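# Load a white part from the tote into the mould

## Task

Pick one white plastic part out of the blue tote and put it, narrow end pointing down and pressed fully home, into the vacant nest of whichever mould on the rotary table sits closest to the arms. The tote must stay upright in its place with the remaining parts still inside. Finish by releasing, so neither arm is in contact with any movable object.

## Robot and tools

Robot: two arms, left_arm and right_arm, each ending in a two-finger gripper with a wrist camera. A camera stand is fixed to the floor behind them.

Frame: all poses use the scene frame. Its origin is at table-top height, halfway between the nominal arm bases. +x points out over the table, +z up, +y toward left_arm. Arm names do not match image left/right. Calibrated bases: left_arm at (+0.028, +0.316, +0.033) m, quat_wxyz (+1.000, 0, 0, -0.006); right_arm at (-0.025, -0.372, +0.036) m, quat_wxyz (+1.000, 0, 0, -0.012). On a gripper, the fingers extend along its own +z and close along its own y. end_effector_position is the point between the pads, under 1 cm behind the tips. Reported position and orientation can be wrong by a few cm, worse at long reach.

The 14-number row (used by execute_actions and move): values in [-1, 1]. Numbers 1-7 are left_arm: dx, dy, dz, rx, ry, rz, opening. Numbers 8-14 are the same seven for right_arm. Always send all 14. dx..rz are an offset, not a pose: measured along scene axes from that arm's Hand target at the start of the action or move. Scale: 1.0 = 0.6 m for dx/dy/dz and 180 degrees for rotation. rx, ry, rz form one rotation vector, turning about the Hand target point. Six zeros means stay at (or return to) the Hand target. Opening is absolute, not an offset: +1 fully open (about 87 mm between pads), +0.5 about 69 mm, 0 about 43 mm, -0.5 about 18 mm, -1 closed. A 0 opening is a real command, so to keep a gripper as it is, resend its current value (see Tool commands).

execute_actions(actions, cameras): actions is a list of actions. Each action is a table of up to 15 rows, one per 1/30 s control step; a short table repeats its final row to fill 15 steps. Every row counts from the same start-of-action Hand target, not from the row before. Repeating an offset in a later action moves the arm further. An empty list returns state plus images. cameras: list of names, ["all"], [] or null.

move(target, speed, blend, opening_speed, blocking, cameras): drives each gripper in a straight line toward its target. target is one 14-number row or a list of up to 15 rows, all offsets from the Hand targets at the move's start. speed: m/s, 0.002 to 2.9, default 0.25 (turn rate up to twice that in rad/s); one value or one per target. blend: corner rounding distance in m; 0 means stop at each target. opening_speed: rate of opening change per second on the -1..+1 scale, at least 0.2. A move is capped at 10 s. The first target's openings are applied at the start; later ones are applied on arrival, once everything is still. Moves do not avoid obstacles or the other arm. Faster moves stray and lag more and hit harder. Route around an arm's own base, never close past it. The result adds a move: line with the ending (done, off_target, moving, held, fault) and limits (paced = pose clipped, held = steps withheld). Done means at rest within 10 mm and 2 degrees; it says nothing about contact. blocking=false returns after about 0.5 s while the motion continues.

wait(seconds 0-10, cameras): lets time pass with commands held. stop(cameras): brakes a running move. zoom_image(camera, region [x0, y0, x1, y1] in pixels, each side at most 504): enlarges part of a camera's newest image. finished_scene(scene): ends the current scene with its number; call nothing after it in that reply.

Cameras: cam_head_left, cam_head_right, cam_high, cam_low, cam_left_wrist, cam_right_wrist, all 896x504. Calibration (K, distortion, T_world_to_cam) is supplied. Fixed cameras may be off by a few degrees or millimetres, and wrist images can lag while the arm moves.

Results: Hand target (the commanded pose after clipping; next offsets start here), end_effector_position and quat, grip_measured (on the opening scale), Joint positions (the gripper value shown 0 closed to 1 open), Joint velocities (possibly just within noise), Joint torques (include gravity; entries 1-3 wrap at ±28 N m), Tool commands, and Motor temperatures. Joint ranges (rad): waist -2.618 to 3.054, shoulder 0 to 3.142, elbow 0 to 3.142 (straight at 2.901), wrist pitch ±1.571, wrist yaw ±1.571, wrist roll ±2.094.

Control behaviour: each step, the commanded orientation is limited to 40 degrees from the measured one. Friction and gravity can leave the gripper short, low or tilted, and small moves may fail or drift sideways. Check position and tilt after every move and correct. If it settles short, send the remaining gap as an offset. An arm stopped by contact keeps pushing until commanded back away from the obstacle.

Gripping: on contact note grip_measured, then command about 0.04 lower for a firm grip (less reduction grips lighter). Pads give about 20 N each; fast closing squeezes harder.

Avoid: anything falling or being left off the table; knocking over the tote; dropping the part from height or releasing it while moving; fast impacts with fixtures; arm-to-arm contact, including one gripper closing on the other's fingers; wrist cable touching objects (counts as arm contact); long stretched holds or pushes into unreachable poses (motor heat: MOTOR HOT at 75 °C, fault fold at 90 °C, arm collapse at 100 °C). Loose objects may occasionally get nudged.

Each tool is called as a command line: name --argument value for each argument, lists and objects as JSON in quotes; but a table of rows of numbers goes row by row, as --pt "numbers of a row", without its own name.

## Session

execute_actions --actions '[]'

Scene clock: 0.00 s.
left_arm: end_effector_position=(+0.4068, +0.2545, +0.1821) grip_measured=+1.000 end_effector_quat_wxyz=(+0.468, -0.072, +0.881, -0.016) | right_arm: end_effector_position=(+0.2236, -0.2900, +0.0598) grip_measured=+0.985 end_effector_quat_wxyz=(+0.543, +0.087, +0.835, +0.014)
Joint positions: left_arm=[-0.226 1.326 0.907 -0.196 -0.235 -0.279 1] | right_arm=[0.717 1.043 0.067 0.417 0.689 0.509 0.993]
Joint velocities: within noise
Joint torques (N m): no reading
Motor temperatures (°C): left_arm=[30 35 38 29 27 29 29] | right_arm=[31 41 36 30 27 28 31]
Heat: left arm: 38 °C; right arm: 41 °C.
Hand target: left_arm +0.4084, +0.2542, +0.1875; +0.474, -0.073, +0.877, -0.018 | right_arm +0.2269, -0.2875, +0.0649; +0.549, +0.090, +0.831, +0.019
Tool commands: left_gripper/opening=+1.0 right_gripper/opening=+1.0

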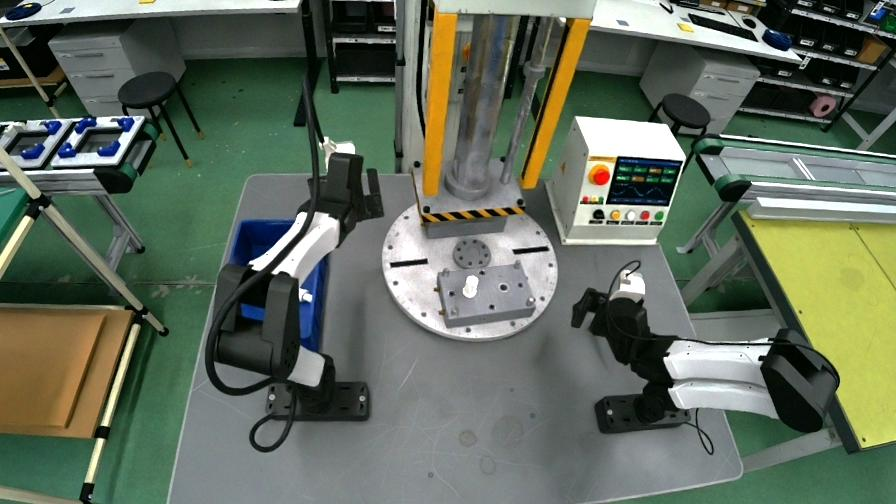

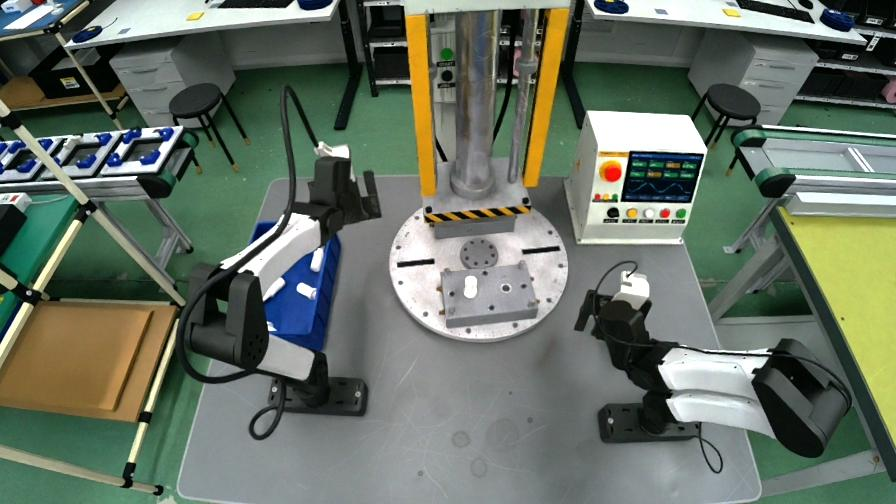

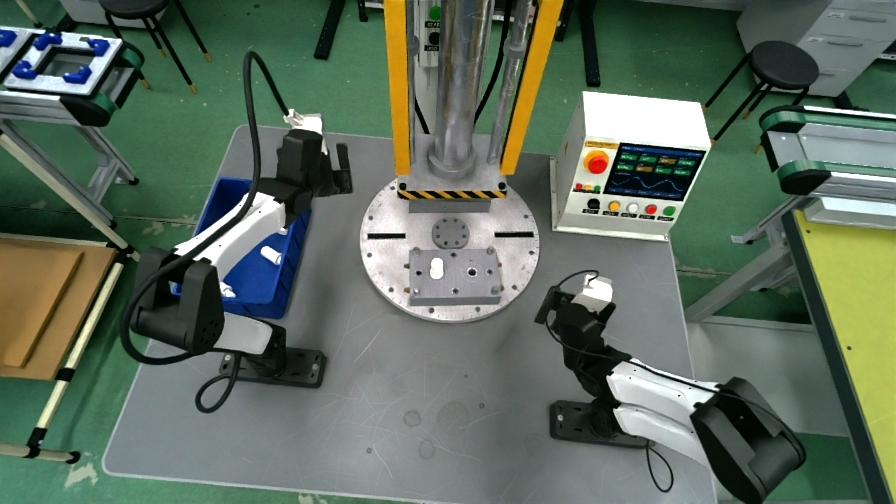

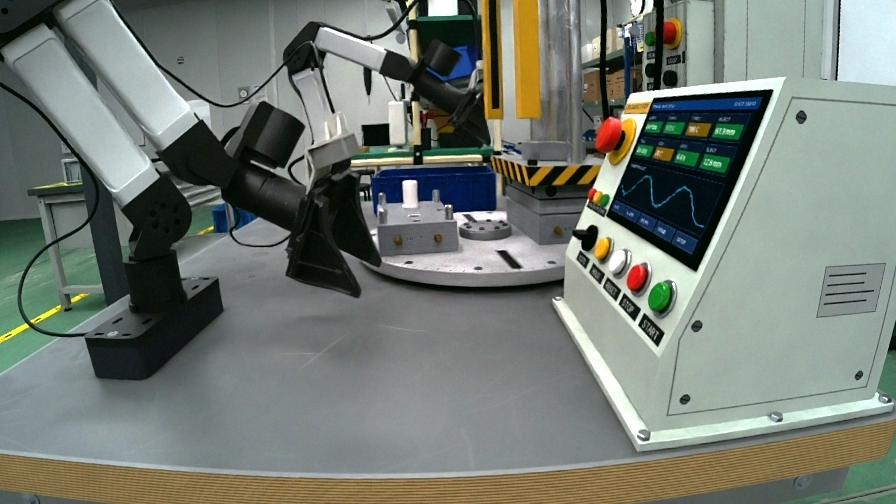

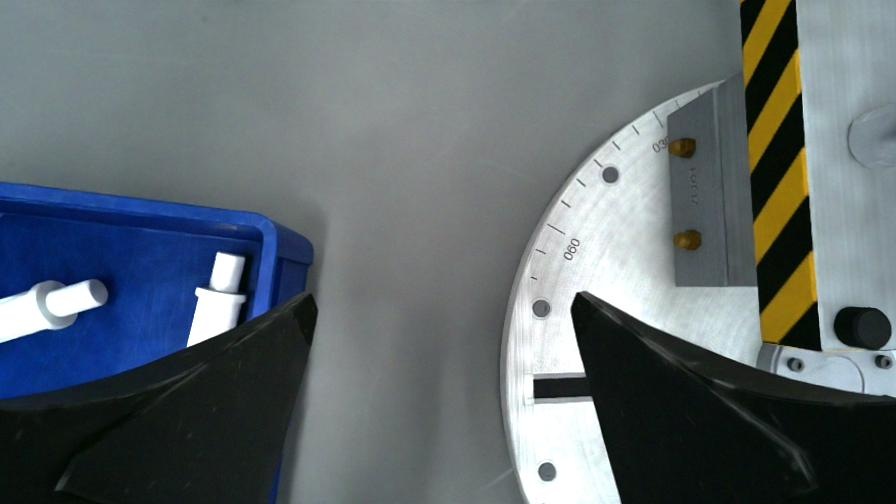

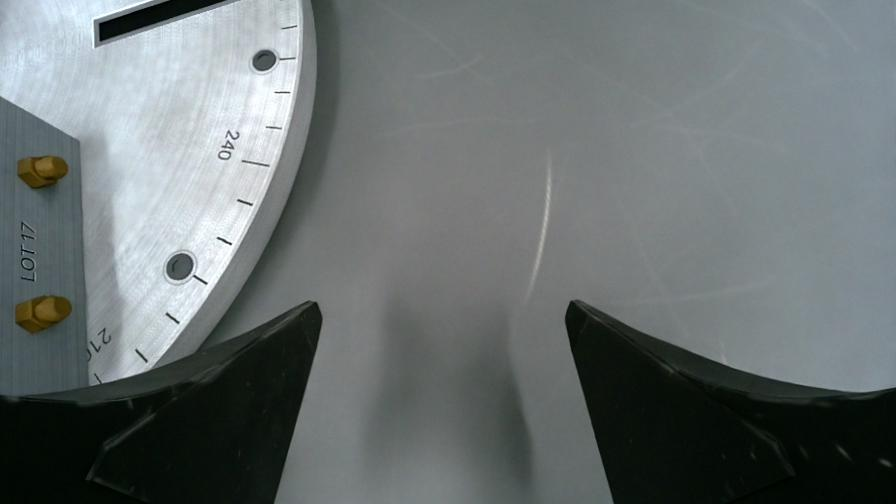

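zoom_image --camera "cam_head_right" --region '[380, 200, 580, 350]'

zoom_image --camera "cam_high" --region '[350, 180, 560, 330]'

zoom_image --camera "cam_low" --region '[340, 150, 580, 300]'

zoom_image --camera "cam_head_right" --region '[180, 180, 380, 360]'

zoom_image --camera "cam_high" --region '[150, 160, 350, 340]'

zoom_image --camera "cam_left_wrist" --region '[0, 150, 350, 400]'

Scaled by 2.520 from the camera's 896x504 image, which has a finer 1280x720 frame.

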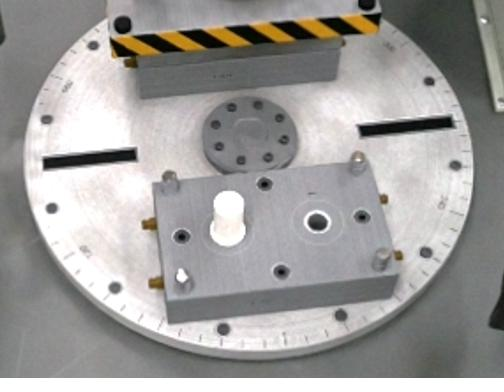

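Scaled by 2.400 from the camera's 896x504 image, which has a finer 1280x720 frame.

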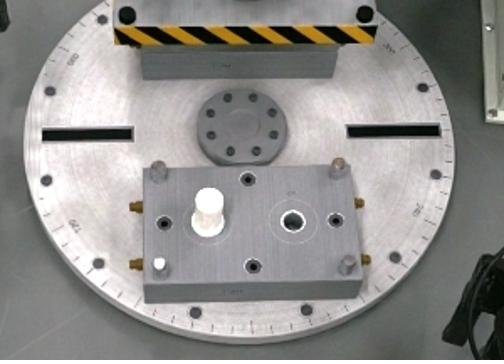

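Scaled by 2.100 from the camera's 896x504 image, which has a finer 1280x720 frame.

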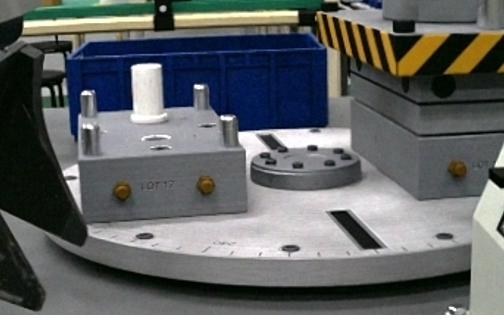

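Scaled by 2.520 from the camera's 896x504 image, which has a finer 1280x720 frame.

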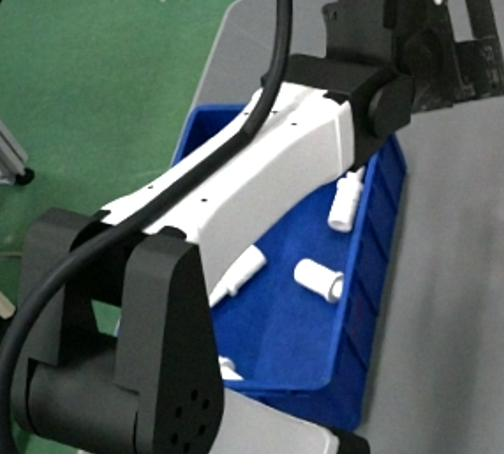

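Scaled by 2.520 from the camera's 896x504 image, which has a finer 1280x720 frame.

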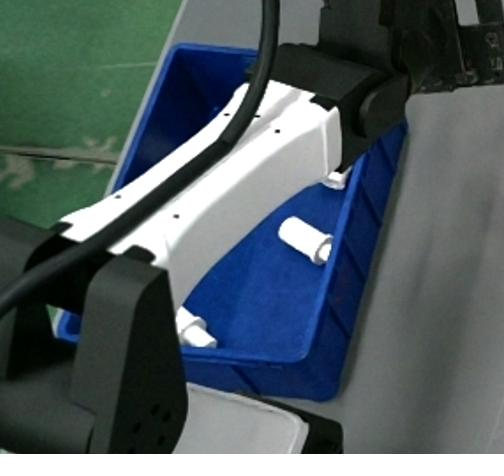

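Scaled by 1.440 from the camera's 896x504 image, which has a finer 1280x720 frame.

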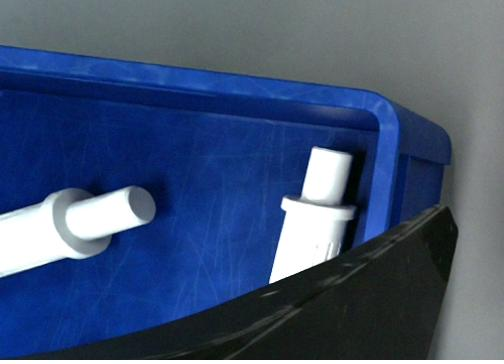

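zoom_image --camera "cam_low" --region '[370, 165, 470, 265]'

zoom_image --camera "cam_high" --region '[400, 240, 510, 310]'

zoom_image --camera "cam_left_wrist" --region '[0, 230, 260, 360]'

Scaled by 5.040 from the camera's 896x504 image, which has a finer 1280x720 frame.

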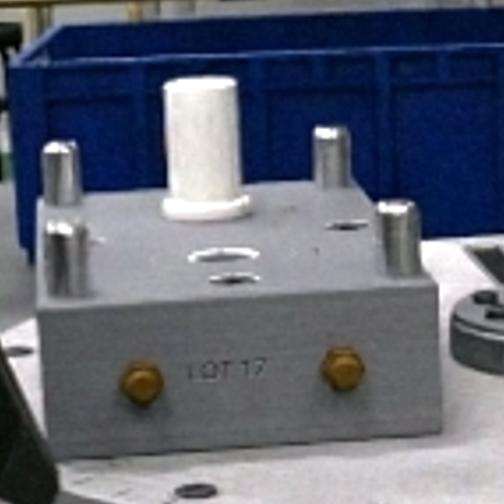

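Scaled by 4.582 from the camera's 896x504 image, which has a finer 1280x720 frame.

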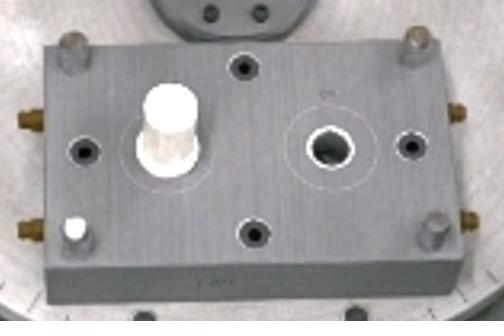

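Scaled by 1.938 from the camera's 896x504 image, which has a finer 1280x720 frame.

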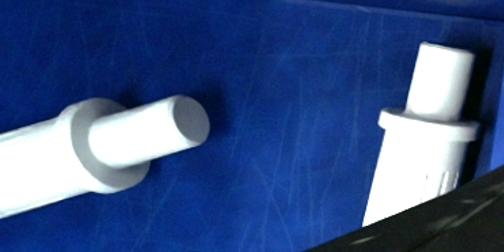

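move --pt "0 0 0.2 0 0 0 1 0 0 0 0 0 0 1" --pt "-0.1 -0.25 0.25 0 0 0 1 0 0 0 0 0 0 1" --speed 0.15 --blend '[0.03,0]' --cameras '["all"]'

Scene clock: 119.40 s.
left_arm: end_effector_position=(+0.3452, +0.1052, +0.3339) grip_measured=+1.000 end_effector_quat_wxyz=(+0.470, -0.064, +0.880, -0.022) | right_arm: end_effector_position=(+0.2236, -0.2900, +0.0598) grip_measured=+0.985 end_effector_quat_wxyz=(+0.543, +0.087, +0.835, +0.014)
Joint positions: left_arm=[-0.808 1.521 1.728 -1.001 -0.671 -0.683 1] | right_arm=[0.717 1.043 0.067 0.417 0.689 0.509 0.993]
Joint torques (N m): left_arm=[0.46 -4.23 10.04 1.31 -0.41 -0.11] | right_arm=[-0.36 -1.39 6.39 1.94 0.28 0]
Motor temperatures (°C): left_arm=[30 37 44 35 27 29 28] | right_arm=[31 40 43 35 27 28 31]
Heat: left arm: 44 °C; right arm: 43 °C.
Hand target: left_arm +0.3483, +0.1042, +0.3376; +0.474, -0.072, +0.877, -0.018 | right_arm +0.2269, -0.2875, +0.0649; +0.549, +0.090, +0.831, +0.019
Off the commanded pose: left_arm 0.005 m, 1 deg | right_arm 0.007 m, 1 deg.
move: done
camera_calibration:
cam_left_wrist: T_world_to_cam=[[0.0902999, -0.989987, 0.108497, 0.033474], [-0.990413, -0.100702, -0.0945602, 0.405869], [0.104539, -0.0989183, -0.989589, 0.443216], [0, 0, 0, 1]] pos_world=[0.352622, 0.117853, 0.473349]

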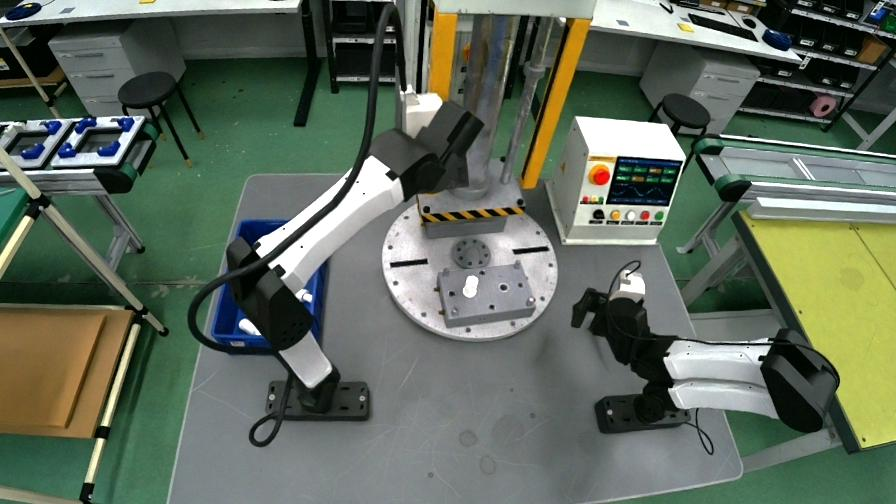

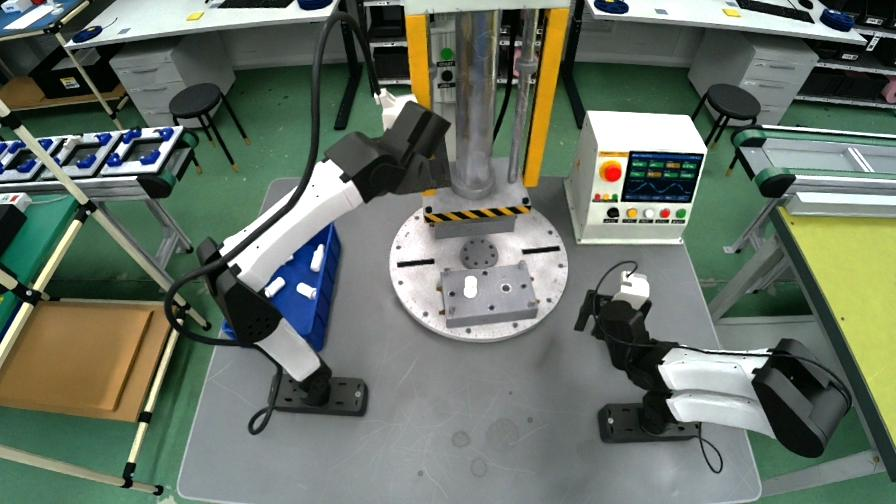

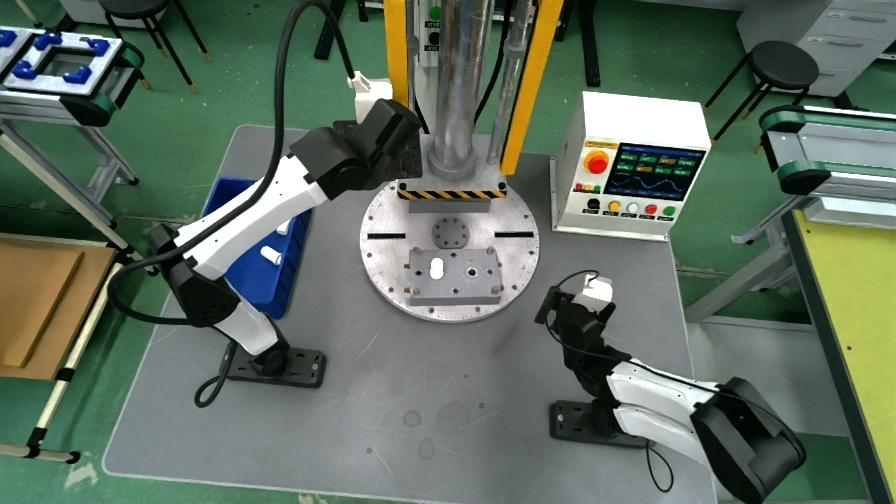

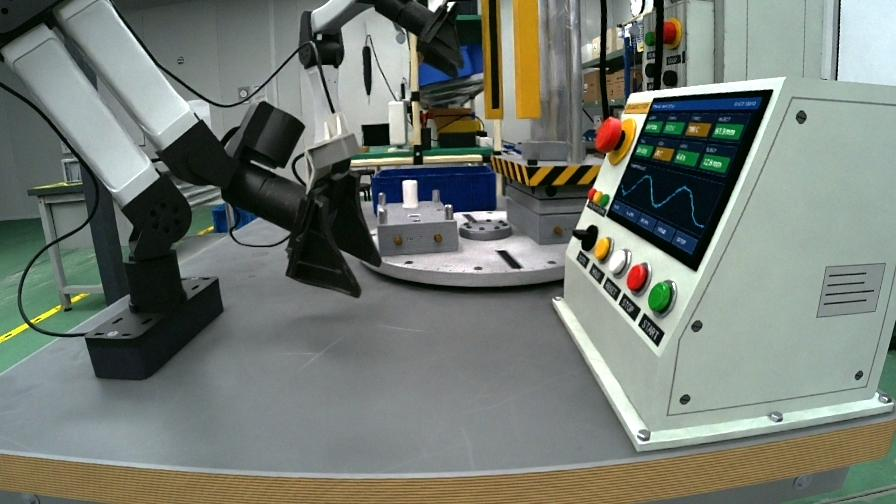

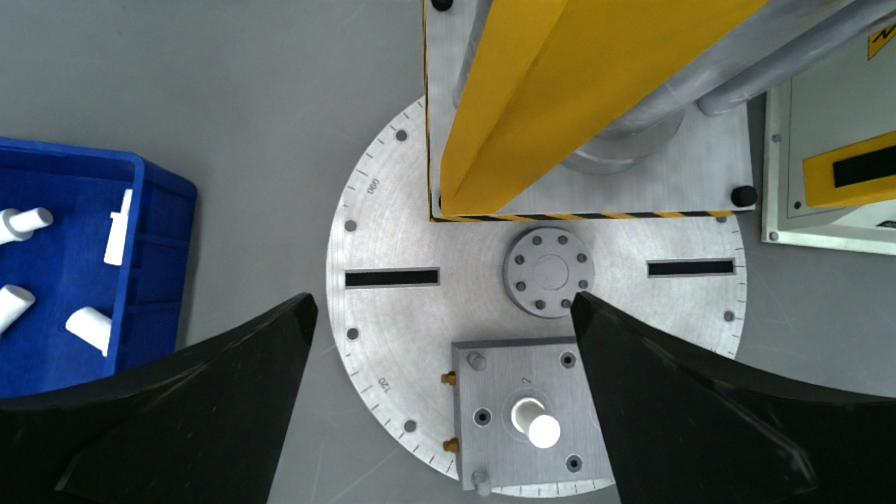

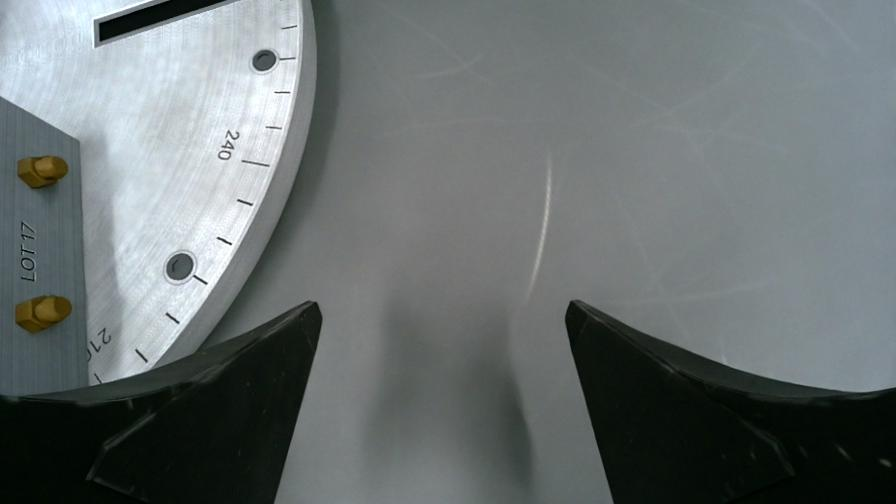

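zoom_image --camera "cam_head_right" --region '[210, 210, 350, 350]'

zoom_image --camera "cam_left_wrist" --region '[0, 120, 210, 410]'

zoom_image --camera "cam_head_left" --region '[200, 200, 340, 360]'

Scaled by 3.600 from the camera's 896x504 image, which has a finer 1280x720 frame.

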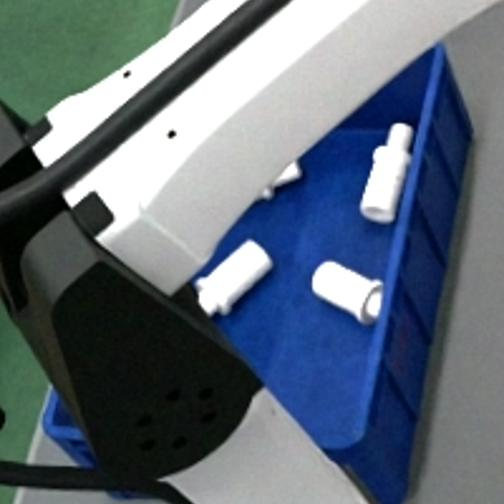

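Scaled by 1.738 from the camera's 896x504 image, which has a finer 1280x720 frame.

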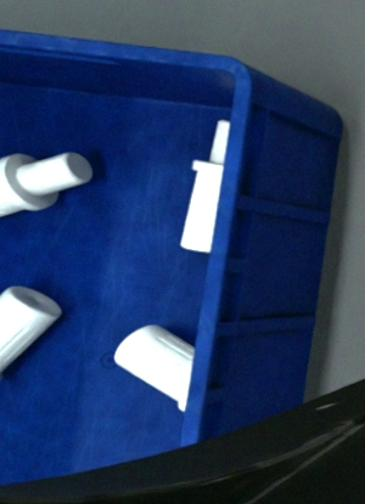

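Scaled by 3.150 from the camera's 896x504 image, which has a finer 1280x720 frame.

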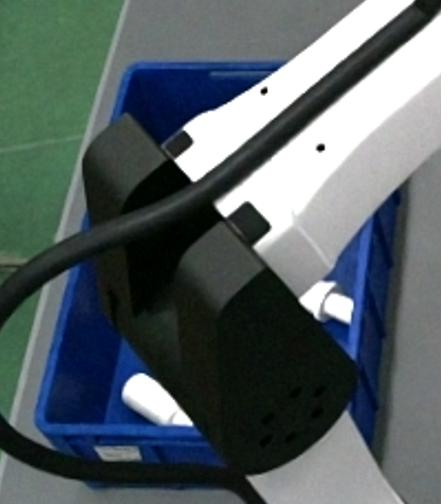

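move --target '[-0.147,0.56,0,0,0,0.178,1,0,0,0,0,0,0,1]' --speed 0.15 --cameras '["cam_left_wrist","cam_high","cam_head_right","cam_head_left"]'

Scene clock: 140.63 s.
left_arm: end_effector_position=(+0.2591, +0.4390, +0.3384) grip_measured=+1.000 end_effector_quat_wxyz=(+0.458, -0.316, +0.823, +0.114) | right_arm: end_effector_position=(+0.2236, -0.2900, +0.0598) grip_measured=+0.985 end_effector_quat_wxyz=(+0.543, +0.087, +0.835, +0.014)
Joint positions: left_arm=[0.429 0.981 1.359 -0.976 -0.161 -0.231 1] | right_arm=[0.717 1.043 0.067 0.417 0.689 0.509 0.993]
Joint torques (N m): left_arm=[1.32 -1.46 6.19 1.85 0.15 0.11] | right_arm=[-0.35 -1.4 6.32 1.92 0.29 0]
Heat: left arm: 46 °C; right arm: 43 °C.
Hand target: left_arm +0.2602, +0.4401, +0.3375; +0.460, -0.312, +0.823, +0.113 | right_arm +0.2269, -0.2875, +0.0649; +0.549, +0.090, +0.831, +0.019
Off the commanded pose: left_arm 0.002 m, 1 deg | right_arm 0.007 m, 1 deg.
move: done
camera_calibration:
cam_left_wrist: T_world_to_cam=[[0.621326, -0.775602, 0.11133, 0.138468], [-0.769755, -0.630739, -0.0982138, 0.531293], [0.146395, -0.024674, -0.988918, 0.446137], [0, 0, 0, 1]] pos_world=[0.257619, 0.453511, 0.477958]
Images, in order (width x height): cam_head_left 896x504, cam_head_right 896x504, cam_high 896x504, cam_left_wrist 896x504.

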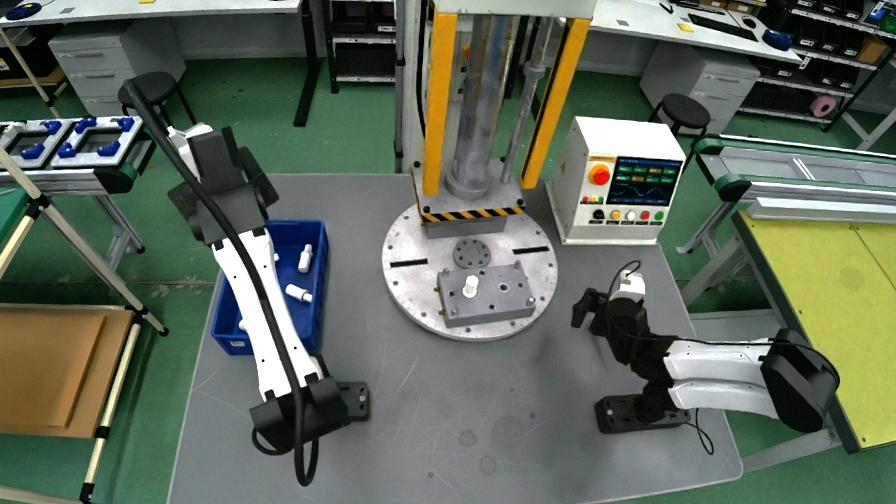

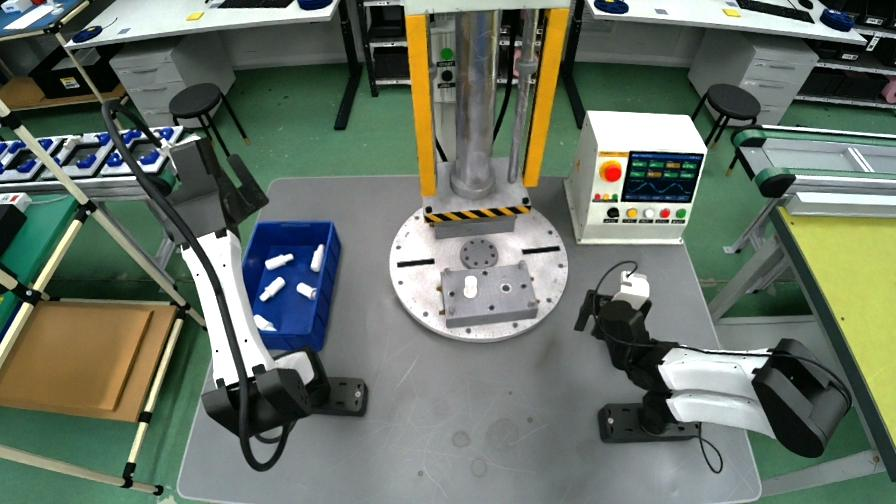

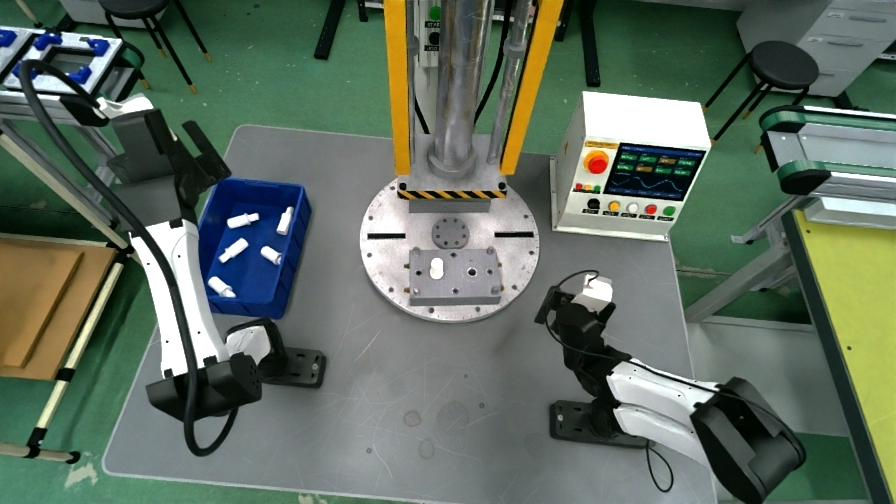

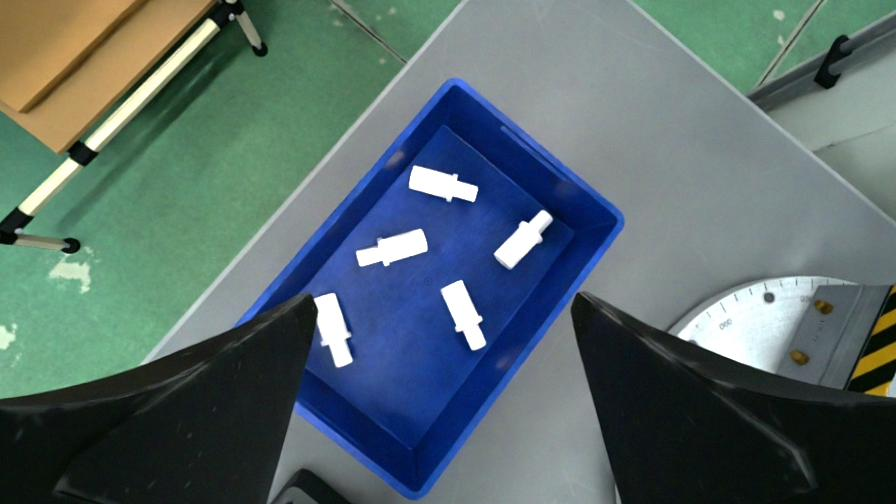

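zoom_image --camera "cam_left_wrist" --region '[220, 60, 640, 500]'

execute_actions --actions '[]' --cameras '["cam_low", "cam_right_wrist"]'

zoom_image --camera "cam_low" --region '[200, 80, 400, 310]'

Scaled by 1.145 from the camera's 896x504 image, which has a finer 1280x720 frame.

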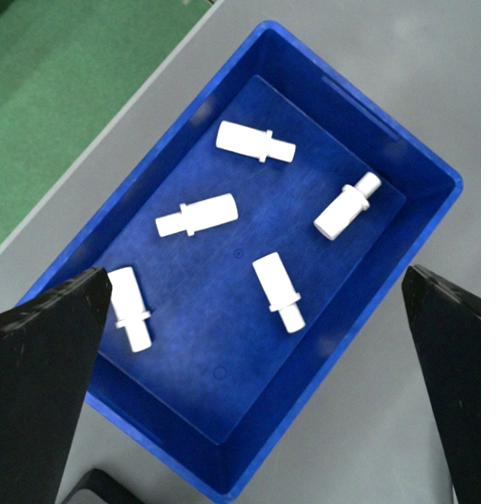

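Scene clock: 186.13 s.
left_arm: end_effector_position=(+0.2591, +0.4390, +0.3384) grip_measured=+1.000 end_effector_quat_wxyz=(+0.458, -0.316, +0.823, +0.114) | right_arm: end_effector_position=(+0.2236, -0.2900, +0.0598) grip_measured=+0.985 end_effector_quat_wxyz=(+0.543, +0.087, +0.835, +0.014)
Joint positions: left_arm=[0.429 0.981 1.359 -0.976 -0.16 -0.231 1] | right_arm=[0.717 1.043 0.067 0.417 0.689 0.509 0.993]
Joint velocities: within noise
Joint torques (N m): left_arm=[1.32 -1.43 6.15 1.83 0.14 0.12] | right_arm=[-0.31 -1.54 6.28 1.9 0.28 -0.01]
Motor temperatures (°C): left_arm=[29 35 44 38 27 29 28] | right_arm=[31 39 43 37 27 28 31]
Heat: left arm: 44 °C; right arm: 43 °C.
Hand target: left_arm +0.2602, +0.4401, +0.3375; +0.460, -0.312, +0.823, +0.114 | right_arm +0.2269, -0.2875, +0.0649; +0.549, +0.090, +0.831, +0.019
Tool commands: left_gripper/opening=+1.0 right_gripper/opening=+1.0
Off the commanded pose: left_arm 0.002 m, 1 deg | right_arm 0.007 m, 1 deg.
Images, in order (width x height): cam_low 896x504, cam_right_wrist 896x504.

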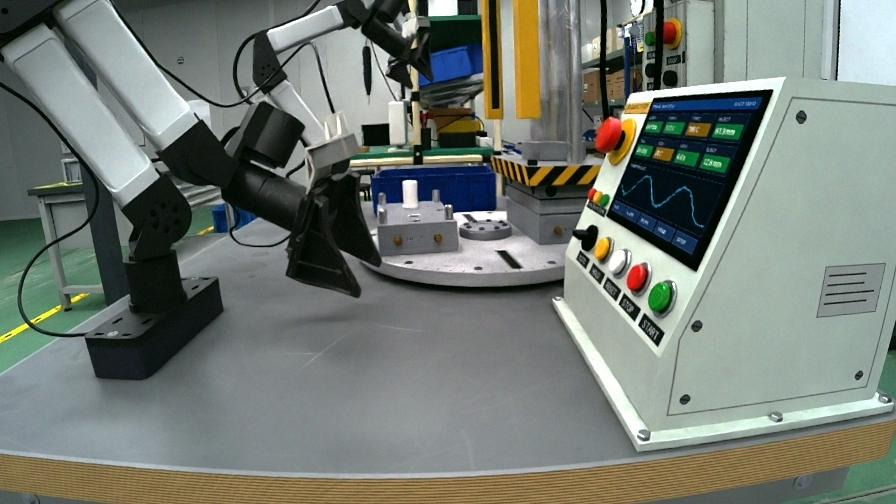

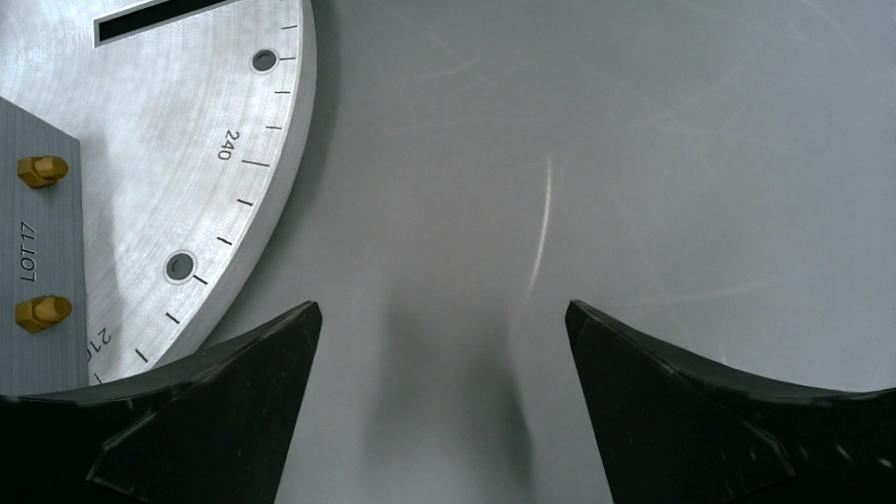

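Scaled by 2.191 from the camera's 896x504 image, which has a finer 1280x720 frame.

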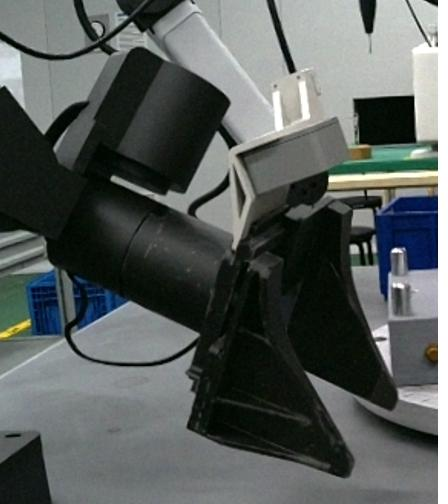

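zoom_image --camera "cam_low" --region '[360, 150, 500, 220]'

execute_actions --actions '[]' --cameras '["cam_high", "cam_head_right", "cam_left_wrist"]'

zoom_image --camera "cam_high" --region '[180, 170, 330, 330]'

zoom_image --camera "cam_head_right" --region '[220, 210, 360, 360]'

Scaled by 3.600 from the camera's 896x504 image, which has a finer 1280x720 frame.

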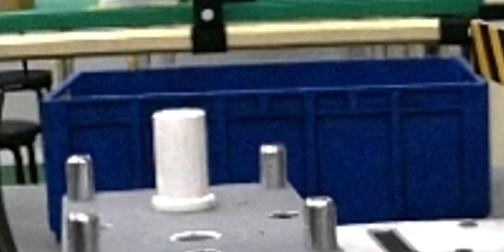

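Scene clock: 226.87 s.
left_arm: end_effector_position=(+0.2591, +0.4390, +0.3384) grip_measured=+1.000 end_effector_quat_wxyz=(+0.458, -0.316, +0.823, +0.114) | right_arm: end_effector_position=(+0.2236, -0.2900, +0.0598) grip_measured=+0.985 end_effector_quat_wxyz=(+0.543, +0.087, +0.835, +0.014)
Joint positions: left_arm=[0.429 0.981 1.359 -0.976 -0.16 -0.231 1] | right_arm=[0.717 1.043 0.067 0.417 0.689 0.509 0.993]
Joint velocities: within noise
Joint torques (N m): left_arm=[1.29 -1.46 6.22 1.85 0.15 0.12] | right_arm=[-0.46 -1.47 6.37 1.91 0.27 0]
Motor temperatures (°C): left_arm=[29 34 43 39 27 29 28] | right_arm=[31 39 43 37 27 28 31]
Heat: left arm: 43 °C; right arm: 43 °C.
Hand target: left_arm +0.2602, +0.4401, +0.3375; +0.460, -0.312, +0.823, +0.114 | right_arm +0.2269, -0.2875, +0.0649; +0.549, +0.090, +0.831, +0.019
Tool commands: left_gripper/opening=+1.0 right_gripper/opening=+1.0
Off the commanded pose: left_arm 0.002 m, 1 deg | right_arm 0.007 m, 1 deg.
camera_calibration:
cam_left_wrist: T_world_to_cam=[[0.620912, -0.77595, 0.111218, 0.138724], [-0.770108, -0.630311, -0.0981919, 0.531256], [0.146294, -0.0246812, -0.988933, 0.446159], [0, 0, 0, 1]] pos_world=[0.257718, 0.453511, 0.477958]
Images, in order (width x height): cam_head_right 896x504, cam_high 896x504, cam_left_wrist 896x504.

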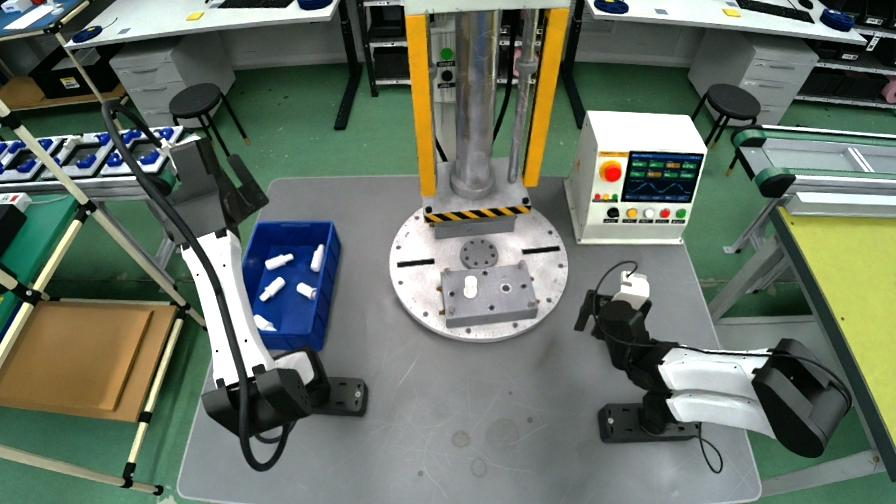

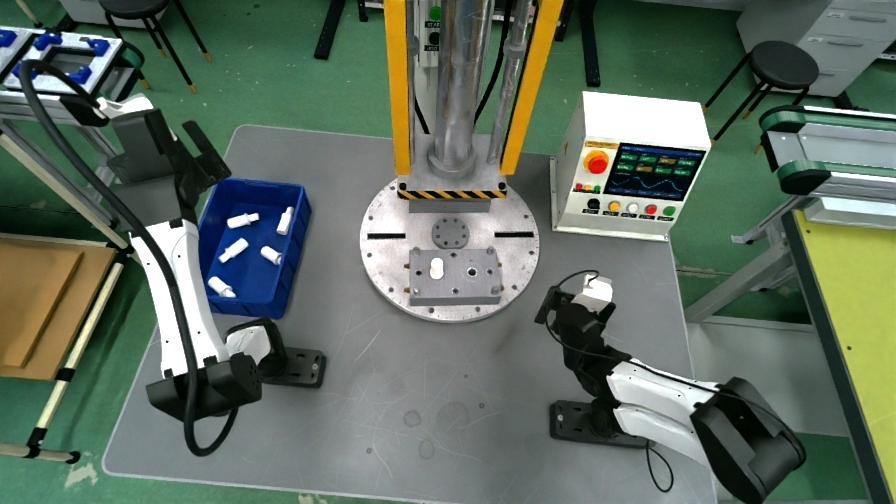

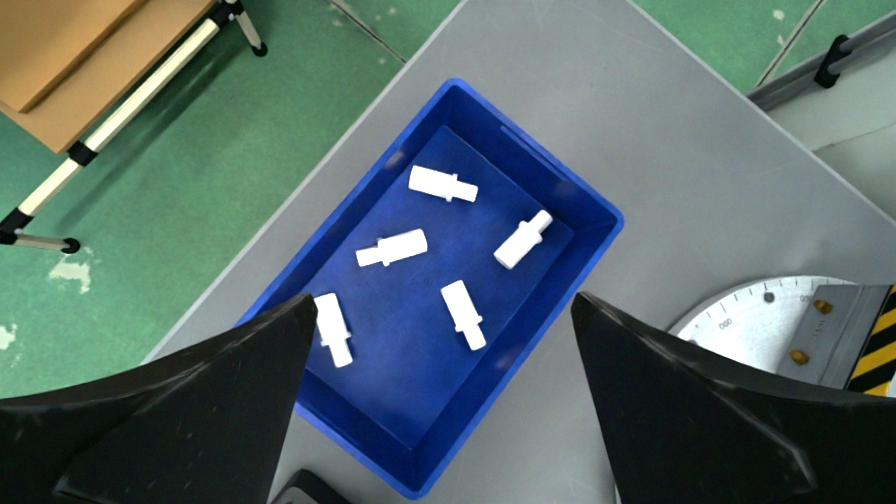

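Scaled by 3.150 from the camera's 896x504 image, which has a finer 1280x720 frame.

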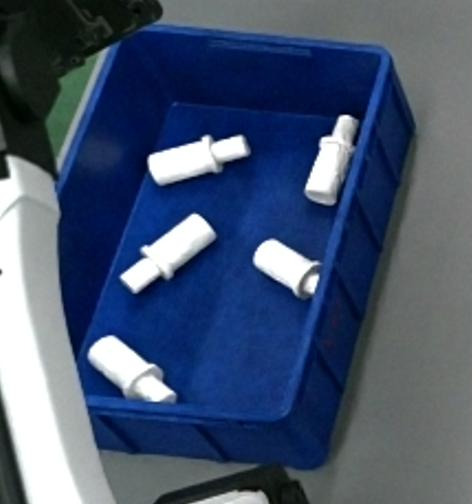

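Scaled by 3.360 from the camera's 896x504 image, which has a finer 1280x720 frame.

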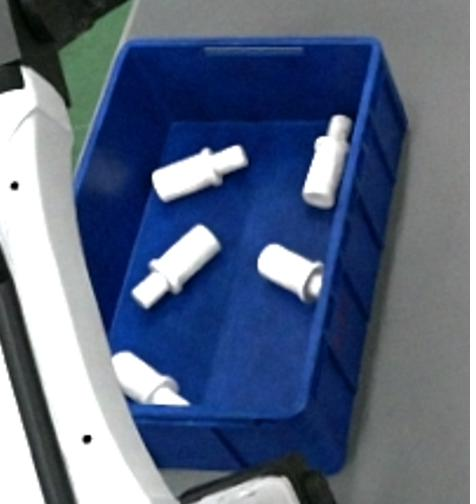

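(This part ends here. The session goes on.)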